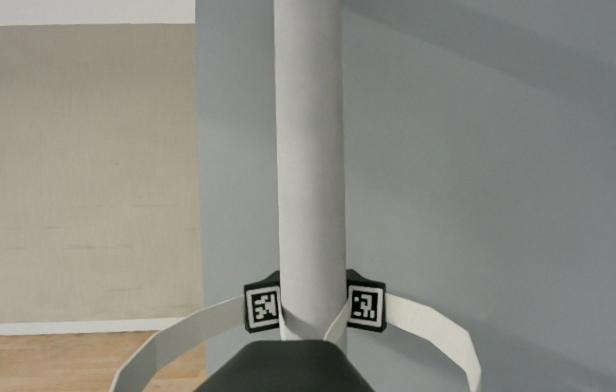

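Emit:
move --blocking false --r2 '{"base":{"translate_m":0.042,"strafe_m":-0.217},"joints":{"wrist_yaw_rad":1.6},"speeds":{"wrist_yaw_rad":0.08},"pace":"slow"}' --cameras '[]'

Emit:
wait --seconds 5 --cameras '[]'

Emit:
move --blocking false --r2 '{"base":{"translate_m":0.059,"strafe_m":-0.154},"joints":{"wrist_yaw_rad":1.75},"speeds":{"wrist_yaw_rad":0.08},"pace":"slow","contact_limits":{"strafe_m":0.3}}' --cameras '[]'

Emit:
wait --seconds 5 --cameras '["r2_wrist_camera","r2_head_left_camera","r1_head_camera"]'

Scene clock: 443.67 s.
move: r2 moving
r1: as last shown
r1.base_tilt: forward=-1.6 right=+1.3
r1.lidar_m: 0.83 0.85 1.17 1.96 2.06 2.03 1.94 2.08 2.84 2.74 1.22 1.26
r1.motor_effort: lift_m=+20(20) arm_m=-4(4) wheel_0=-2(2) wheel_1=-1(1) wheel_2=-1(1)
r1.servo_current: wrist_yaw_rad=33(59) wrist_pitch_rad=46(52) wrist_roll_rad=52(59) gripper_m=46(46)
r1.wrist_depth_mm: 136 138 - - - - - / 113 139 - - - - - / 118 139 273 - - - - / 137 162 - - - - - / 1661 - - - - - - / 1182 1205 193 1205 187 1281 1118 / 788 750 750 809 788 723 809
r2.base_odometry: x=-1.985 y=-2.187 heading=-2.071
r2.turned_by_wheels: +0.000
r2.turned_by_imu: +0.001
r2.base_tilt: forward=-0.6 right=+0.0
r2.lidar_m: 0.93 0.56 2.28 3.09 3.28 1.78 - 2.29 1.70 1.65 1.77 1.54
r2.base_status: translate_m moving; strafe_m moving
r2.joint_positions: lift_m=+0.930 arm_m=+0.265 wrist_yaw_rad=+1.409 wrist_pitch_rad=+0.003 wrist_roll_rad=+0.002 gripper_m=-0.029
r2.joint_status: wrist_yaw_rad moving
r2.measured_speeds: translate_m=+0.010 strafe_m=-0.050 rotate_rad=+0.000 lift_m=+0.000 arm_m=+0.000 wrist_yaw_rad=+0.074 wrist_pitch_rad=+0.000 wrist_roll_rad=+0.000
r2.motor_effort: lift_m=+21(21) arm_m=-4(5) wheel_0=+13(13) wheel_1=-10(12) wheel_2=+2(13)
r2.servo_current: wrist_yaw_rad=221(221) wrist_pitch_rad=39(46) wrist_roll_rad=46(52) gripper_m=111(117)
r2.contact_limits: arm_m 0.2
r2.hand_pose: x=+0.5687 y=+0.2705 z=+1.1070 quat_wxyz=(+0.762, +0.000, +0.002, +0.648) (m; r2's base frame)
r2.wrist_depth_mm: - - 241 162 238 236 235 / - - 243 163 240 237 236 / - - 244 164 241 239 239 / - - 245 164 242 241 240 / - - 248 167 245 244 242 / - - 248 165 180 243 243 / - - 250 - 246 246 245
pictures: none
No camera images: "cameras" was empty.

Scene clock: 446.60 s.
earlier move: r2 off_target
r1.base_odometry: x=+0.263 y=+1.171 heading=+2.920
r1.turned_by_wheels: +0.000
r1.turned_by_imu: +0.000
r1.base_tilt: forward=-1.5 right=+1.3
r1.lidar_m: 0.81 0.87 1.23 1.97 2.06 2.04 1.94 2.04 2.85 2.75 1.21 1.23
r1.base_status: not commanded
r1.joint_positions: lift_m=+0.127 arm_m=+0.000 wrist_yaw_rad=+3.089 wrist_pitch_rad=+0.002 wrist_roll_rad=+0.000 gripper_m=+0.056
r1.joint_status: not commanded
r1.measured_speeds: all 0
r1.motor_effort: lift_m=+20(20) arm_m=-4(4) wheel_0=-2(3) wheel_1=-1(1) wheel_2=-1(1)
r1.servo_current: wrist_yaw_rad=39(72) wrist_pitch_rad=39(52) wrist_roll_rad=26(65) gripper_m=52(52)
r1.hand_pose: x=-0.1125 y=+0.1024 z=+0.3046 quat_wxyz=(+0.026, -0.001, +0.000, +1.000) (m; r1's base frame)
r1.wrist_depth_mm: 136 139 - - - - - / 113 139 - - - - - / 117 139 273 - - - - / 137 161 - - - - - / 1756 - - - - - - / 1182 1205 194 1182 187 1281 1138 / 798 750 750 798 788 741 820
r2.base_odometry: x=-2.183 y=-2.124 heading=-2.071
r2.turned_by_wheels: +0.000
r2.turned_by_imu: +0.003
r2.base_tilt: forward=-0.6 right=+0.1
r2.lidar_m: 1.25 0.54 2.20 3.29 3.50 1.91 - 1.96 1.50 1.46 1.53 1.49
r2.base_status: done
r2.joint_positions: lift_m=+0.930 arm_m=+0.265 wrist_yaw_rad=+1.578 wrist_pitch_rad=+0.003 wrist_roll_rad=+0.002 gripper_m=-0.029
r2.joint_status: wrist_yaw_rad off_target (ended at +1.577, target +1.600)
r2.measured_speeds: all 0
r2.on_its_own: wrist_yaw_rad is at rest, and its servo_current (124 mA) is outside its rest range (0 to 104 mA)
r2.motor_effort: lift_m=+21(21) arm_m=-4(5) wheel_0=+9(15) wheel_1=-7(12) wheel_2=+1(13)
r2.servo_current: wrist_yaw_rad=124(221) wrist_pitch_rad=39(52) wrist_roll_rad=39(65) gripper_m=111(117)
r2.contact_limits: arm_m 0.2
r2.hand_pose: x=+0.5213 y=+0.2890 z=+1.1070 quat_wxyz=(+0.705, -0.001, +0.002, +0.710) (m; r2's base frame)
r2.wrist_depth_mm: - - 241 161 240 239 239 / - - 242 164 242 239 240 / - - 243 164 241 242 241 / - - 246 164 244 243 242 / - - 247 166 245 244 244 / - - 248 166 179 246 246 / - - 250 - 248 248 248
wait: 2.93 of 5 s (r2 has come to rest)
pictures: none
No camera images: "cameras" was empty.

Scene clock: 447.10 s.
move: r2 moving
r1: as last shown
r1.base_tilt: forward=-1.6 right=+1.3
r1.lidar_m: 0.83 0.85 1.22 1.95 2.05 2.03 1.95 2.04 2.84 2.73 1.20 1.26
r1.motor_effort: lift_m=+20(20) arm_m=-4(4) wheel_0=-2(2) wheel_1=-1(1) wheel_2=-1(1)
r1.servo_current: wrist_yaw_rad=46(72) wrist_pitch_rad=33(46) wrist_roll_rad=65(65) gripper_m=39(46)
r1.wrist_depth_mm: 136 138 - - - - - / 113 139 - - - - - / 117 139 273 - - - - / 137 162 - - - - - / 1661 - - - - - - / 1205 1205 193 1205 187 1281 1138 / 798 750 750 798 798 732 809
r2.base_odometry: x=-2.195 y=-2.123 heading=-2.071
r2.turned_by_wheels: +0.000
r2.turned_by_imu: +0.001
r2.base_tilt: forward=-0.6 right=+0.0
r2.lidar_m: 1.30 0.55 2.21 3.30 3.51 1.95 - 1.96 1.48 1.44 1.56 1.51
r2.base_status: translate_m moving; strafe_m moving
r2.joint_positions: lift_m=+0.930 arm_m=+0.265 wrist_yaw_rad=+1.606 wrist_pitch_rad=+0.003 wrist_roll_rad=+0.002 gripper_m=-0.029
r2.joint_status: wrist_yaw_rad moving
r2.measured_speeds: translate_m=+0.018 strafe_m=-0.046 rotate_rad=+0.001 lift_m=+0.000 arm_m=+0.000 wrist_yaw_rad=+0.072 wrist_pitch_rad=+0.000 wrist_roll_rad=+0.000
r2.motor_effort: lift_m=+21(21) arm_m=-4(5) wheel_0=+14(14) wheel_1=-11(12) wheel_2=+1(3)
r2.servo_current: wrist_yaw_rad=241(241) wrist_pitch_rad=46(52) wrist_roll_rad=46(59) gripper_m=111(117)
r2.contact_limits: arm_m 0.2; strafe_m 0.3
r2.hand_pose: x=+0.5132 y=+0.2913 z=+1.1070 quat_wxyz=(+0.695, -0.001, +0.002, +0.719) (m; r2's base frame)
r2.wrist_depth_mm: - - 242 163 238 237 236 / - - 242 164 239 237 236 / - - 244 165 241 240 238 / - - 245 166 243 241 240 / - - 246 167 244 242 241 / - - 248 168 180 244 243 / - - 250 - 247 245 244
pictures: none
No camera images: "cameras" was empty.

Scene clock: 449.60 s.
earlier move: r2 contact_stop
r1.base_odometry: x=+0.263 y=+1.171 heading=+2.920
r1.turned_by_wheels: +0.000
r1.turned_by_imu: +0.000
r1.base_tilt: forward=-1.6 right=+1.3
r1.lidar_m: 0.82 0.85 1.17 1.96 2.08 2.03 1.93 2.06 2.83 2.74 1.21 1.25
r1.base_status: not commanded
r1.joint_positions: lift_m=+0.127 arm_m=+0.000 wrist_yaw_rad=+3.089 wrist_pitch_rad=+0.002 wrist_roll_rad=+0.000 gripper_m=+0.056
r1.joint_status: not commanded
r1.measured_speeds: all 0
r1.motor_effort: lift_m=+20(20) arm_m=-4(4) wheel_0=-2(3) wheel_1=-1(1) wheel_2=-1(1)
r1.servo_current: wrist_yaw_rad=59(72) wrist_pitch_rad=46(52) wrist_roll_rad=33(65) gripper_m=46(52)
r1.hand_pose: x=-0.1125 y=+0.1024 z=+0.3046 quat_wxyz=(+0.026, -0.001, +0.000, +1.000) (m; r1's base frame)
r1.wrist_depth_mm: 136 138 - - - - - / 113 139 - - - - - / 117 139 272 - - - - / 137 162 - - - - - / 1661 - - - - - - / 1160 1205 193 1205 187 1229 1138 / 798 750 759 809 798 732 809
r2.base_odometry: x=-2.330 y=-2.130 heading=-1.971
r2.turned_by_wheels: +0.099
r2.turned_by_imu: +0.120
r2.base_tilt: forward=-0.7 right=+0.0
r2.lidar_m: 1.14 0.50 2.41 3.41 2.21 2.06 3.30 1.68 1.35 1.32 1.49 1.37
r2.base_status: translate_m contact_stop (by the wheels' count: +0.076 of +0.059); strafe_m contact_stop (by the wheels' count: -0.128 of -0.154)
r2.joint_positions: lift_m=+0.930 arm_m=+0.265 wrist_yaw_rad=+1.740 wrist_pitch_rad=+0.003 wrist_roll_rad=+0.002 gripper_m=-0.029
r2.joint_status: all done
r2.measured_speeds: all 0
r2.on_its_own: the wheels are slack since a contact_stop
r2.motor_effort: lift_m=+21(21) arm_m=-6(6) wheel_0=+0(22) wheel_1=+0(12) wheel_2=+0(5)
r2.servo_current: wrist_yaw_rad=65(247) wrist_pitch_rad=39(52) wrist_roll_rad=33(59) gripper_m=104(117)
r2.contact_limits: arm_m 0.2; strafe_m 0.3
r2.hand_pose: x=+0.4737 y=+0.2990 z=+1.1070 quat_wxyz=(+0.645, -0.001, +0.002, +0.764) (m; r2's base frame)
r2.wrist_depth_mm: - - - 163 229 217 208 / - - - 162 230 218 210 / - - - 166 232 220 211 / - - - 165 234 221 213 / - - - 166 235 222 214 / - - 185 167 181 221 215 / - - - - 235 220 216
wait: 2.50 of 5 s (r2 has come to rest)
pictures: r1_head_camera, r2_head_left_camera, r2_wrist_camera
Images, in order (width x height): r1_head_camera 420x560, r2_head_left_camera 420x672, r2_wrist_camera 616x392.

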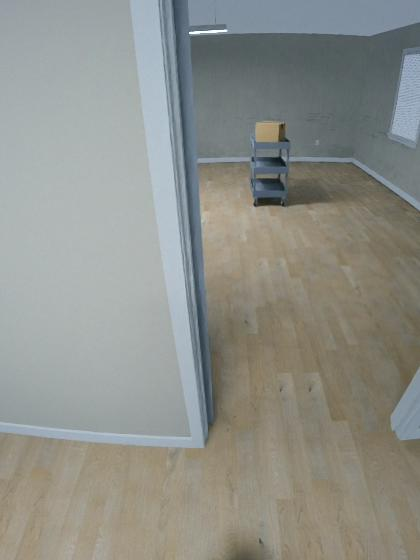

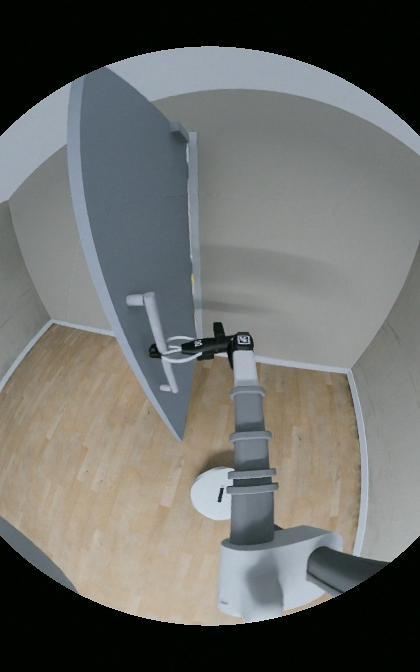

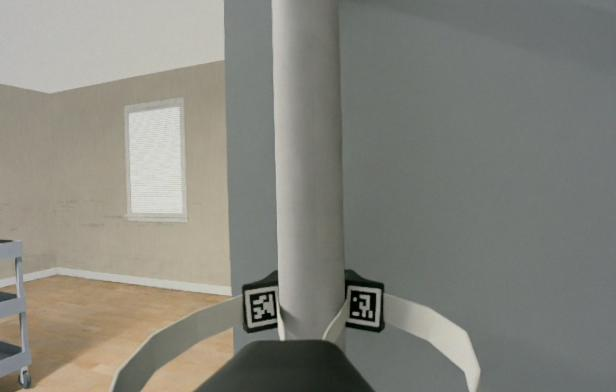

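Emit:
move --blocking false --r1 '{"base":{"strafe_m":-0.5}}' --r2 '{"base":{"strafe_m":0.008},"pace":"slow"}' --cameras '[]'

Emit:
wait --seconds 5 --cameras '[]'

Emit:
wait --seconds 3 --cameras '["r1_head_camera","r1_head_left_camera"]'

Scene clock: 459.10 s.
move: r1 moving; r2 moving
r1.base_odometry: x=+0.271 y=+1.206 heading=+2.920
r1.turned_by_wheels: +0.000
r1.turned_by_imu: +0.000
r1.base_tilt: forward=-1.6 right=+1.3
r1.lidar_m: 0.82 0.86 1.18 1.99 2.10 2.01 1.94 2.08 2.81 2.72 1.19 1.24
r1.base_status: strafe_m moving
r1.joint_positions: lift_m=+0.127 arm_m=+0.000 wrist_yaw_rad=+3.089 wrist_pitch_rad=+0.002 wrist_roll_rad=+0.000 gripper_m=+0.056
r1.joint_status: not commanded
r1.measured_speeds: translate_m=-0.001 strafe_m=-0.140 rotate_rad=+0.005 lift_m=+0.000 arm_m=+0.000 wrist_yaw_rad=+0.000 wrist_pitch_rad=+0.000 wrist_roll_rad=+0.000
r1.motor_effort: lift_m=+20(20) arm_m=-4(4) wheel_0=+8(9) wheel_1=-10(10) wheel_2=+1(1)
r1.servo_current: wrist_yaw_rad=46(59) wrist_pitch_rad=46(46) wrist_roll_rad=65(65) gripper_m=39(46)
r1.hand_pose: x=-0.1125 y=+0.1024 z=+0.3046 quat_wxyz=(+0.026, -0.001, +0.000, +1.000) (m; r1's base frame)
r1.wrist_depth_mm: 137 138 - - - - - / 113 139 - - - - - / 118 139 273 - - - - / 137 162 - - - - - / 1661 - - - - - - / 1229 1182 193 1182 188 1255 1118 / 788 750 759 798 798 732 820
r2.base_odometry: x=-2.323 y=-2.133 heading=-1.971
r2.turned_by_wheels: +0.000
r2.turned_by_imu: +0.001
r2.base_tilt: forward=-0.7 right=+0.0
r2.lidar_m: 1.13 0.50 2.42 3.40 2.20 2.06 3.29 1.67 1.35 1.34 1.50 1.36
r2.base_status: strafe_m moving
r2.joint_positions: lift_m=+0.930 arm_m=+0.265 wrist_yaw_rad=+1.740 wrist_pitch_rad=+0.003 wrist_roll_rad=+0.002 gripper_m=-0.029
r2.joint_status: not commanded
r2.measured_speeds: translate_m=+0.000 strafe_m=+0.005 rotate_rad=-0.001 lift_m=+0.000 arm_m=+0.000 wrist_yaw_rad=+0.000 wrist_pitch_rad=+0.000 wrist_roll_rad=+0.000
r2.motor_effort: lift_m=+21(21) arm_m=-6(6) wheel_0=+2(7) wheel_1=+3(6) wheel_2=+1(1)
r2.servo_current: wrist_yaw_rad=65(78) wrist_pitch_rad=39(46) wrist_roll_rad=52(52) gripper_m=98(104)
r2.contact_limits: arm_m 0.2
r2.hand_pose: x=+0.4737 y=+0.2990 z=+1.1070 quat_wxyz=(+0.645, -0.001, +0.002, +0.764) (m; r2's base frame)
r2.wrist_depth_mm: - - - 163 229 216 207 / - - - 163 231 218 - / - - - 166 232 220 210 / - - - 164 234 220 212 / - - - 166 236 221 213 / - - 262 167 179 220 214 / - - - - 234 219 215
pictures: none
No camera images: "cameras" was empty.

Scene clock: 459.40 s.
earlier move: r1 moving; r2 done
r1.base_odometry: x=+0.283 y=+1.261 heading=+2.920
r1.turned_by_wheels: +0.000
r1.turned_by_imu: +0.000
r1.base_tilt: forward=-1.6 right=+1.3
r1.lidar_m: 0.88 0.83 1.22 2.04 2.14 2.02 1.95 2.06 2.75 2.67 1.18 1.16
r1.base_status: strafe_m moving
r1.joint_positions: lift_m=+0.127 arm_m=+0.000 wrist_yaw_rad=+3.089 wrist_pitch_rad=+0.002 wrist_roll_rad=+0.000 gripper_m=+0.056
r1.joint_status: not commanded
r1.measured_speeds: translate_m=+0.000 strafe_m=-0.228 rotate_rad=-0.002 lift_m=+0.000 arm_m=+0.000 wrist_yaw_rad=+0.000 wrist_pitch_rad=+0.000 wrist_roll_rad=+0.000
r1.motor_effort: lift_m=+20(20) arm_m=-4(4) wheel_0=+7(11) wheel_1=-10(11) wheel_2=+0(1)
r1.servo_current: wrist_yaw_rad=52(59) wrist_pitch_rad=39(46) wrist_roll_rad=59(72) gripper_m=39(46)
r1.hand_pose: x=-0.1125 y=+0.1024 z=+0.3046 quat_wxyz=(+0.026, -0.001, +0.000, +1.000) (m; r1's base frame)
r1.wrist_depth_mm: 136 138 - - - - - / 114 139 - - - - - / 117 139 273 - - - - / 137 162 - - - - - / 1708 - - - - - - / 1182 1182 193 1205 187 1281 1118 / 798 750 750 798 788 778 768
r2.base_odometry: x=-2.323 y=-2.133 heading=-1.971
r2.turned_by_wheels: +0.000
r2.turned_by_imu: +0.000
r2.base_tilt: forward=-0.6 right=+0.0
r2.lidar_m: 1.16 0.52 2.44 3.39 2.18 2.07 3.29 1.66 1.36 1.35 1.49 1.35
r2.base_status: done
r2.joint_positions: lift_m=+0.930 arm_m=+0.265 wrist_yaw_rad=+1.740 wrist_pitch_rad=+0.003 wrist_roll_rad=+0.002 gripper_m=-0.029
r2.joint_status: not commanded
r2.measured_speeds: all 0
r2.motor_effort: lift_m=+21(21) arm_m=-6(6) wheel_0=+3(7) wheel_1=+1(6) wheel_2=+1(1)
r2.servo_current: wrist_yaw_rad=65(78) wrist_pitch_rad=39(46) wrist_roll_rad=39(52) gripper_m=98(104)
r2.contact_limits: arm_m 0.2
r2.hand_pose: x=+0.4737 y=+0.2990 z=+1.1070 quat_wxyz=(+0.645, -0.001, +0.002, +0.764) (m; r2's base frame)
r2.wrist_depth_mm: - - - 163 229 216 208 / - - - 162 230 217 - / - - - 166 232 220 211 / - - - 164 233 220 212 / - - - 166 235 222 213 / - - 185 167 180 222 214 / - - - - 235 219 215
wait: 0.30 of 5 s (r2 has come to rest)
pictures: none
No camera images: "cameras" was empty.

Scene clock: 461.60 s.
earlier move: r1 done
r1.base_odometry: x=+0.373 y=+1.659 heading=+2.920
r1.turned_by_wheels: +0.000
r1.turned_by_imu: -0.002
r1.base_tilt: forward=-1.6 right=+1.2
r1.lidar_m: 4.07 1.02 1.17 2.46 2.59 2.03 1.94 2.05 2.32 2.23 1.16 0.91
r1.base_status: done
r1.joint_positions: lift_m=+0.127 arm_m=+0.000 wrist_yaw_rad=+3.089 wrist_pitch_rad=+0.002 wrist_roll_rad=+0.000 gripper_m=+0.056
r1.joint_status: not commanded
r1.measured_speeds: all 0
r1.motor_effort: lift_m=+20(20) arm_m=-4(4) wheel_0=+2(11) wheel_1=+2(11) wheel_2=+0(2)
r1.servo_current: wrist_yaw_rad=52(72) wrist_pitch_rad=52(52) wrist_roll_rad=46(72) gripper_m=46(52)
r1.hand_pose: x=-0.1125 y=+0.1024 z=+0.3046 quat_wxyz=(+0.026, -0.001, +0.000, +1.000) (m; r1's base frame)
r1.wrist_depth_mm: 137 138 - - - - - / 113 139 - - - - - / 116 139 271 - - - - / 137 160 - - - - - / 1661 - - - - - - / 1205 1205 194 1229 187 1160 1138 / 842 768 715 809 788 778 820
r2.base_odometry: x=-2.323 y=-2.133 heading=-1.971
r2.turned_by_wheels: +0.000
r2.turned_by_imu: +0.000
r2.base_tilt: forward=-0.7 right=+0.1
r2.lidar_m: 1.13 0.50 2.41 3.38 2.19 2.04 3.32 1.66 1.35 1.34 1.52 1.36
r2.base_status: done
r2.joint_positions: lift_m=+0.930 arm_m=+0.265 wrist_yaw_rad=+1.740 wrist_pitch_rad=+0.003 wrist_roll_rad=+0.002 gripper_m=-0.029
r2.joint_status: not commanded
r2.measured_speeds: all 0
r2.motor_effort: lift_m=+21(21) arm_m=-6(6) wheel_0=+3(7) wheel_1=+1(6) wheel_2=+1(2)
r2.servo_current: wrist_yaw_rad=59(78) wrist_pitch_rad=39(52) wrist_roll_rad=59(59) gripper_m=98(104)
r2.contact_limits: arm_m 0.2
r2.hand_pose: x=+0.4737 y=+0.2990 z=+1.1070 quat_wxyz=(+0.645, -0.001, +0.002, +0.764) (m; r2's base frame)
r2.wrist_depth_mm: - - - 164 229 216 208 / - - - 163 229 217 - / - - - 167 232 220 211 / - - - 165 233 220 213 / - - - 166 234 222 213 / - - 185 167 180 221 213 / - - - - 235 218 215
wait: 2.20 of 3 s (r1 has come to rest)
pictures: r1_head_camera, r1_head_left_camera
Images, in order (width x height): r1_head_camera 420x560, r1_head_left_camera 420x672.

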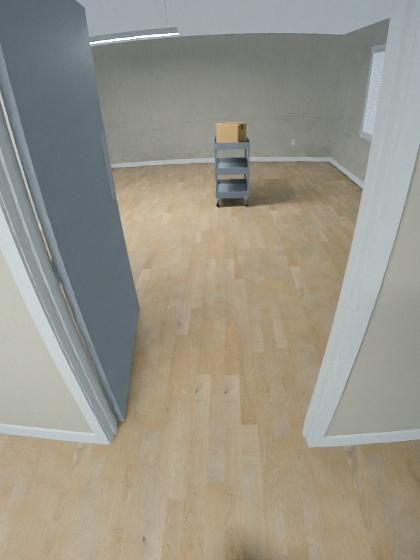

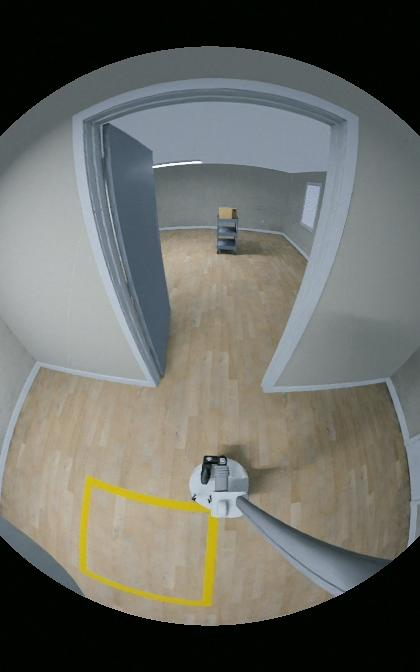

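Emit:
move --blocking false --r1 '{"base":{"translate_m":2.0},"pace":"default"}' --cameras '[]'

Emit:
wait --seconds 10 --cameras '["r1_head_camera"]'

Scene clock: 487.10 s.
move: r1 moving
r1.base_odometry: x=+0.343 y=+1.665 heading=+2.920
r1.turned_by_wheels: +0.000
r1.turned_by_imu: +0.000
r1.base_tilt: forward=-1.6 right=+1.3
r1.lidar_m: 4.05 0.98 1.16 2.46 2.59 2.08 1.98 2.12 2.34 2.23 1.12 0.89
r1.base_status: translate_m moving
r1.joint_positions: lift_m=+0.127 arm_m=+0.000 wrist_yaw_rad=+3.089 wrist_pitch_rad=+0.002 wrist_roll_rad=+0.000 gripper_m=+0.056
r1.joint_status: not commanded
r1.measured_speeds: translate_m=+0.121 strafe_m=+0.001 rotate_rad=-0.001 lift_m=+0.000 arm_m=+0.000 wrist_yaw_rad=+0.000 wrist_pitch_rad=+0.000 wrist_roll_rad=+0.000
r1.motor_effort: lift_m=+20(20) arm_m=-4(4) wheel_0=+5(8) wheel_1=+6(7) wheel_2=-8(8)
r1.servo_current: wrist_yaw_rad=39(72) wrist_pitch_rad=39(46) wrist_roll_rad=46(65) gripper_m=39(46)
r1.hand_pose: x=-0.1125 y=+0.1024 z=+0.3046 quat_wxyz=(+0.026, -0.001, +0.000, +1.000) (m; r1's base frame)
r1.wrist_depth_mm: - 138 - - - - - / 112 139 - - - - - / 116 139 267 - - - - / 136 157 - - - - - / 1921 - - - - - - / 1182 1205 194 1205 187 1160 1138 / 842 741 715 798 778 768 809
r2: as last shown
r2.base_tilt: forward=-0.7 right=+0.0
r2.lidar_m: 1.12 0.50 2.41 3.41 2.20 2.08 3.32 1.66 1.35 1.33 1.52 1.37
r2.motor_effort: lift_m=+20(21) arm_m=-6(6) wheel_0=+3(3) wheel_1=+1(1) wheel_2=+1(1)
r2.servo_current: wrist_yaw_rad=65(78) wrist_pitch_rad=52(52) wrist_roll_rad=39(59) gripper_m=98(104)
r2.contact_limits: arm_m 0.2
r2.wrist_depth_mm: - - - 163 229 216 207 / - - - 163 230 218 - / - - - 166 232 220 211 / - - - 164 233 221 211 / - - - 166 234 222 213 / - - 186 167 180 221 214 / - - - - 235 219 215
pictures: none
No camera images: "cameras" was empty.

Scene clock: 494.73 s.
earlier move: r1 done
r1.base_odometry: x=-1.578 y=+2.098 heading=+2.920
r1.turned_by_wheels: +0.000
r1.turned_by_imu: +0.000
r1.base_tilt: forward=-1.6 right=+1.3
r1.lidar_m: 2.07 3.44 0.92 0.64 0.66 0.84 4.09 1.08 1.48 2.28 2.39 3.26
r1.base_status: done
r1.joint_positions: lift_m=+0.127 arm_m=+0.000 wrist_yaw_rad=+3.089 wrist_pitch_rad=+0.002 wrist_roll_rad=+0.000 gripper_m=+0.056
r1.joint_status: not commanded
r1.measured_speeds: all 0
r1.motor_effort: lift_m=+20(20) arm_m=-4(4) wheel_0=+1(8) wheel_1=+0(8) wheel_2=+0(10)
r1.servo_current: wrist_yaw_rad=52(72) wrist_pitch_rad=39(52) wrist_roll_rad=52(65) gripper_m=46(46)
r1.hand_pose: x=-0.1125 y=+0.1024 z=+0.3046 quat_wxyz=(+0.026, -0.001, +0.000, +1.000) (m; r1's base frame)
r1.wrist_depth_mm: 136 139 - - - - - / 113 139 - - - - - / 118 140 272 - - - - / 137 162 - - - - - / - 1983 - - - - - / - 1138 193 1182 187 - - / 854 750 741 798 788 778 -
r2.base_odometry: x=-2.323 y=-2.133 heading=-1.971
r2.turned_by_wheels: +0.000
r2.turned_by_imu: +0.001
r2.base_tilt: forward=-0.7 right=+0.0
r2.lidar_m: 1.14 0.52 0.93 3.39 2.18 2.05 3.33 1.68 1.37 1.33 1.51 1.37
r2.base_status: not commanded
r2.joint_positions: lift_m=+0.930 arm_m=+0.265 wrist_yaw_rad=+1.740 wrist_pitch_rad=+0.003 wrist_roll_rad=+0.002 gripper_m=-0.029
r2.joint_status: not commanded
r2.measured_speeds: all 0
r2.motor_effort: lift_m=+21(21) arm_m=-6(6) wheel_0=+4(4) wheel_1=+1(2) wheel_2=+1(2)
r2.servo_current: wrist_yaw_rad=72(78) wrist_pitch_rad=52(52) wrist_roll_rad=33(65) gripper_m=91(111)
r2.contact_limits: arm_m 0.2
r2.hand_pose: x=+0.4737 y=+0.2990 z=+1.1070 quat_wxyz=(+0.645, -0.001, +0.002, +0.764) (m; r2's base frame)
r2.wrist_depth_mm: - - - 164 229 216 208 / - - - 162 230 218 - / - - - 166 232 220 210 / - - - 165 233 220 212 / - - - 166 235 222 213 / - - 185 167 180 221 215 / - - - - 235 219 215
wait: 7.63 of 10 s (r1 has come to rest)
pictures: r1_head_camera
Images, in order (width x height): r1_head_camera 420x560.

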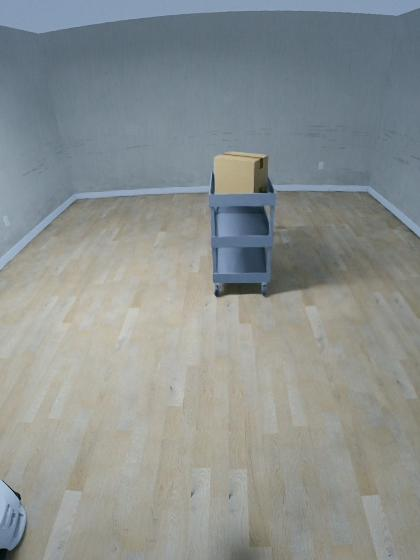

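Emit:
move --blocking false --r1 '{"base":{"translate_m":1.3,"strafe_m":0.5},"pace":"fast"}' --cameras '[]'

Emit:
wait --seconds 10 --cameras '["r1_head_camera"]'

Emit:
move --blocking false --r1 '{"base":{"translate_m":2.0},"pace":"fast"}' --cameras '[]'

Emit:
wait --seconds 10 --cameras '["r1_head_right_camera"]'

Scene clock: 503.97 s.
move: r1 moving
r1.base_odometry: x=-1.631 y=+2.090 heading=+2.920
r1.turned_by_wheels: +0.000
r1.turned_by_imu: +0.000
r1.base_tilt: forward=-1.6 right=+1.3
r1.lidar_m: 2.04 3.44 0.89 0.64 0.65 0.81 4.09 1.13 1.53 2.30 2.40 3.30
r1.base_status: translate_m moving; strafe_m moving
r1.joint_positions: lift_m=+0.127 arm_m=+0.000 wrist_yaw_rad=+3.089 wrist_pitch_rad=+0.002 wrist_roll_rad=+0.000 gripper_m=+0.056
r1.joint_status: not commanded
r1.measured_speeds: translate_m=+0.194 strafe_m=+0.076 rotate_rad=-0.003 lift_m=+0.000 arm_m=+0.000 wrist_yaw_rad=+0.000 wrist_pitch_rad=+0.000 wrist_roll_rad=+0.000
r1.motor_effort: lift_m=+20(20) arm_m=-4(4) wheel_0=+4(6) wheel_1=+11(11) wheel_2=-11(12)
r1.servo_current: wrist_yaw_rad=39(59) wrist_pitch_rad=46(46) wrist_roll_rad=52(72) gripper_m=39(46)
r1.hand_pose: x=-0.1125 y=+0.1024 z=+0.3046 quat_wxyz=(+0.026, -0.001, +0.000, +1.000) (m; r1's base frame)
r1.wrist_depth_mm: - 137 - - - - - / - 137 - - - - - / 110 138 211 - - - - / 124 139 - - - - - / - 1921 - - - - - / 1078 1160 194 1182 187 - - / 854 759 750 798 798 768 -
r2: as last shown
r2.turned_by_imu: +0.000
r2.base_tilt: forward=-0.6 right=+0.0
r2.lidar_m: 1.13 0.52 0.89 1.09 2.19 2.05 3.32 1.68 1.36 1.35 1.49 1.36
r2.motor_effort: lift_m=+21(21) arm_m=-6(6) wheel_0=+3(4) wheel_1=+1(1) wheel_2=+1(1)
r2.servo_current: wrist_yaw_rad=72(72) wrist_pitch_rad=46(46) wrist_roll_rad=39(59) gripper_m=104(104)
r2.contact_limits: arm_m 0.2
r2.wrist_depth_mm: - - - 163 229 216 208 / - - - 163 230 218 - / - - - 166 230 220 210 / - - - 164 233 220 212 / - - - 167 235 221 213 / - - 185 167 180 221 213 / - - - - 236 219 215
pictures: none
No camera images: "cameras" was empty.

Scene clock: 508.17 s.
earlier move: r1 done
r1.base_odometry: x=-2.956 y=+1.895 heading=+2.920
r1.turned_by_wheels: +0.000
r1.turned_by_imu: +0.004
r1.base_tilt: forward=-1.6 right=+1.2
r1.lidar_m: 3.46 2.72 1.99 1.94 2.01 0.90 1.29 2.50 2.89 2.80 1.16 0.91
r1.base_status: done
r1.joint_positions: lift_m=+0.127 arm_m=+0.000 wrist_yaw_rad=+3.089 wrist_pitch_rad=+0.002 wrist_roll_rad=+0.000 gripper_m=+0.056
r1.joint_status: not commanded
r1.measured_speeds: all 0
r1.motor_effort: lift_m=+20(20) arm_m=-4(4) wheel_0=+3(9) wheel_1=+0(13) wheel_2=+0(13)
r1.servo_current: wrist_yaw_rad=33(72) wrist_pitch_rad=46(52) wrist_roll_rad=59(72) gripper_m=46(52)
r1.hand_pose: x=-0.1125 y=+0.1024 z=+0.3046 quat_wxyz=(+0.026, -0.001, +0.000, +1.000) (m; r1's base frame)
r1.wrist_depth_mm: 136 139 - 1499 - - - / 114 139 - - - - - / 118 140 273 - - - - / 137 162 - - - - - / 1921 - - 1921 1661 946 - / 1182 1205 194 1160 187 904 1118 / 842 759 750 798 798 778 809
r2.base_odometry: x=-2.323 y=-2.133 heading=-1.971
r2.turned_by_wheels: +0.000
r2.turned_by_imu: +0.001
r2.base_tilt: forward=-0.7 right=+0.1
r2.lidar_m: 1.11 0.52 2.43 3.38 0.94 0.91 3.30 1.68 1.37 1.34 1.50 1.36
r2.base_status: not commanded
r2.joint_positions: lift_m=+0.930 arm_m=+0.265 wrist_yaw_rad=+1.740 wrist_pitch_rad=+0.003 wrist_roll_rad=+0.002 gripper_m=-0.029
r2.joint_status: not commanded
r2.measured_speeds: all 0
r2.motor_effort: lift_m=+21(21) arm_m=-6(6) wheel_0=+4(4) wheel_1=+1(2) wheel_2=+1(2)
r2.servo_current: wrist_yaw_rad=65(78) wrist_pitch_rad=46(46) wrist_roll_rad=33(59) gripper_m=98(111)
r2.contact_limits: arm_m 0.2
r2.hand_pose: x=+0.4737 y=+0.2990 z=+1.1070 quat_wxyz=(+0.645, -0.001, +0.002, +0.764) (m; r2's base frame)
r2.wrist_depth_mm: - - - 163 230 215 208 / - - - 162 232 218 - / - - - 167 232 220 210 / - - - 164 233 218 212 / - - - 166 234 222 213 / - - 185 167 180 222 213 / - - - - 235 219 215
wait: 4.20 of 10 s (r1 has come to rest)
pictures: r1_head_camera
Images, in order (width x height): r1_head_camera 420x560.

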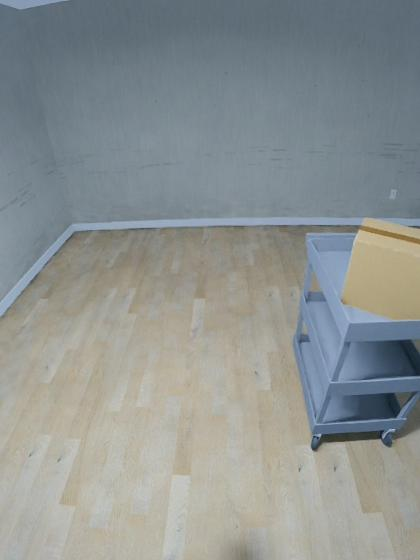

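Scene clock: 508.67 s.
move: r1 moving
r1.base_odometry: x=-3.005 y=+1.906 heading=+2.921
r1.turned_by_wheels: +0.000
r1.turned_by_imu: +0.000
r1.base_tilt: forward=-1.6 right=+1.3
r1.lidar_m: 3.43 2.74 2.01 1.92 2.01 0.94 1.32 2.51 2.88 2.80 1.10 0.86
r1.base_status: translate_m moving
r1.joint_positions: lift_m=+0.127 arm_m=+0.000 wrist_yaw_rad=+3.089 wrist_pitch_rad=+0.002 wrist_roll_rad=+0.000 gripper_m=+0.056
r1.joint_status: not commanded
r1.measured_speeds: translate_m=+0.198 strafe_m=-0.001 rotate_rad=+0.008 lift_m=+0.000 arm_m=+0.000 wrist_yaw_rad=+0.000 wrist_pitch_rad=+0.000 wrist_roll_rad=+0.000
r1.motor_effort: lift_m=+20(20) arm_m=-4(4) wheel_0=+6(9) wheel_1=+6(8) wheel_2=-11(12)
r1.servo_current: wrist_yaw_rad=39(59) wrist_pitch_rad=39(46) wrist_roll_rad=33(59) gripper_m=46(46)
r1.hand_pose: x=-0.1125 y=+0.1024 z=+0.3046 quat_wxyz=(+0.026, -0.001, +0.000, +1.000) (m; r1's base frame)
r1.wrist_depth_mm: - 137 - - - - - / - 137 - - - - - / 110 138 211 - - - - / 124 139 - - - - - / 1618 - - 1921 1863 960 1808 / 1160 1205 192 1182 187 917 1025 / 842 741 759 809 798 759 809
r2: as last shown
r2.turned_by_imu: +0.000
r2.base_tilt: forward=-0.7 right=+0.0
r2.lidar_m: 1.12 0.51 2.41 3.40 0.98 0.93 3.29 1.68 1.36 1.34 1.50 1.35
r2.motor_effort: lift_m=+21(21) arm_m=-5(6) wheel_0=+3(3) wheel_1=+1(1) wheel_2=+1(1)
r2.servo_current: wrist_yaw_rad=52(72) wrist_pitch_rad=39(46) wrist_roll_rad=59(59) gripper_m=98(104)
r2.contact_limits: arm_m 0.2
r2.wrist_depth_mm: - - - 163 229 216 208 / - - - 163 231 218 - / - - - 166 231 220 211 / - - - 164 234 220 211 / - - - 166 234 222 213 / - - 185 167 180 221 213 / - - - - 235 219 215
pictures: none
No camera images: "cameras" was empty.

Scene clock: 514.43 s.
earlier move: r1 done
r1.base_odometry: x=-4.907 y=+2.334 heading=+2.920
r1.turned_by_wheels: +0.000
r1.turned_by_imu: +0.001
r1.base_tilt: forward=-1.6 right=+1.3
r1.lidar_m: 1.50 1.57 1.98 1.89 1.99 2.77 2.76 0.64 0.73 2.79 2.10 1.57
r1.base_status: done
r1.joint_positions: lift_m=+0.127 arm_m=+0.000 wrist_yaw_rad=+3.089 wrist_pitch_rad=+0.002 wrist_roll_rad=+0.000 gripper_m=+0.056
r1.joint_status: not commanded
r1.measured_speeds: all 0
r1.motor_effort: lift_m=+20(20) arm_m=-4(4) wheel_0=+2(9) wheel_1=+0(9) wheel_2=+1(13)
r1.servo_current: wrist_yaw_rad=46(65) wrist_pitch_rad=46(52) wrist_roll_rad=59(72) gripper_m=39(46)
r1.hand_pose: x=-0.1125 y=+0.1024 z=+0.3046 quat_wxyz=(+0.026, -0.001, +0.000, +1.000) (m; r1's base frame)
r1.wrist_depth_mm: 136 139 - - - - - / 113 139 - - - - - / 118 140 272 - - - - / 137 162 - - - - - / - - - - - - - / 1060 1182 193 1182 187 1160 1138 / 831 750 750 798 809 778 809
r2.base_odometry: x=-2.323 y=-2.133 heading=-1.971
r2.turned_by_wheels: +0.000
r2.turned_by_imu: +0.001
r2.base_tilt: forward=-0.7 right=+0.1
r2.lidar_m: 1.14 0.52 2.40 3.42 2.19 2.06 3.32 1.67 1.35 1.33 1.51 1.36
r2.base_status: not commanded
r2.joint_positions: lift_m=+0.930 arm_m=+0.265 wrist_yaw_rad=+1.740 wrist_pitch_rad=+0.003 wrist_roll_rad=+0.002 gripper_m=-0.029
r2.joint_status: not commanded
r2.measured_speeds: all 0
r2.motor_effort: lift_m=+21(21) arm_m=-6(6) wheel_0=+3(4) wheel_1=+1(2) wheel_2=+2(2)
r2.servo_current: wrist_yaw_rad=59(78) wrist_pitch_rad=39(52) wrist_roll_rad=39(65) gripper_m=104(104)
r2.contact_limits: arm_m 0.2
r2.hand_pose: x=+0.4737 y=+0.2990 z=+1.1070 quat_wxyz=(+0.645, -0.001, +0.002, +0.764) (m; r2's base frame)
r2.wrist_depth_mm: - - - 164 229 216 208 / - - - 162 231 218 - / - - - 166 232 220 211 / - - - 164 234 220 211 / - - - 166 235 221 213 / - - 185 167 180 221 213 / - - - - 235 219 216
wait: 5.77 of 10 s (r1 has come to rest)
pictures: r1_head_right_camera
Images, in order (width x height): r1_head_right_camera 420x672.

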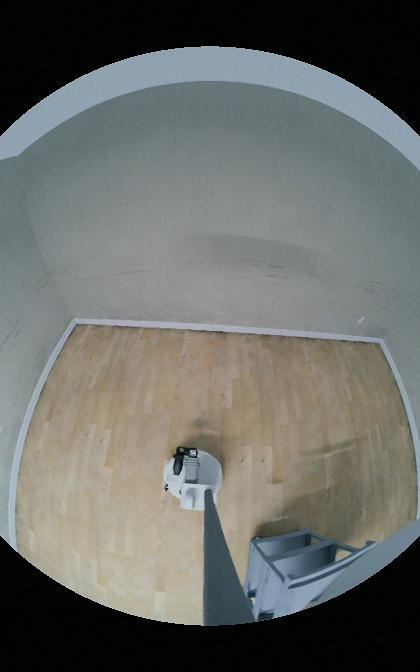

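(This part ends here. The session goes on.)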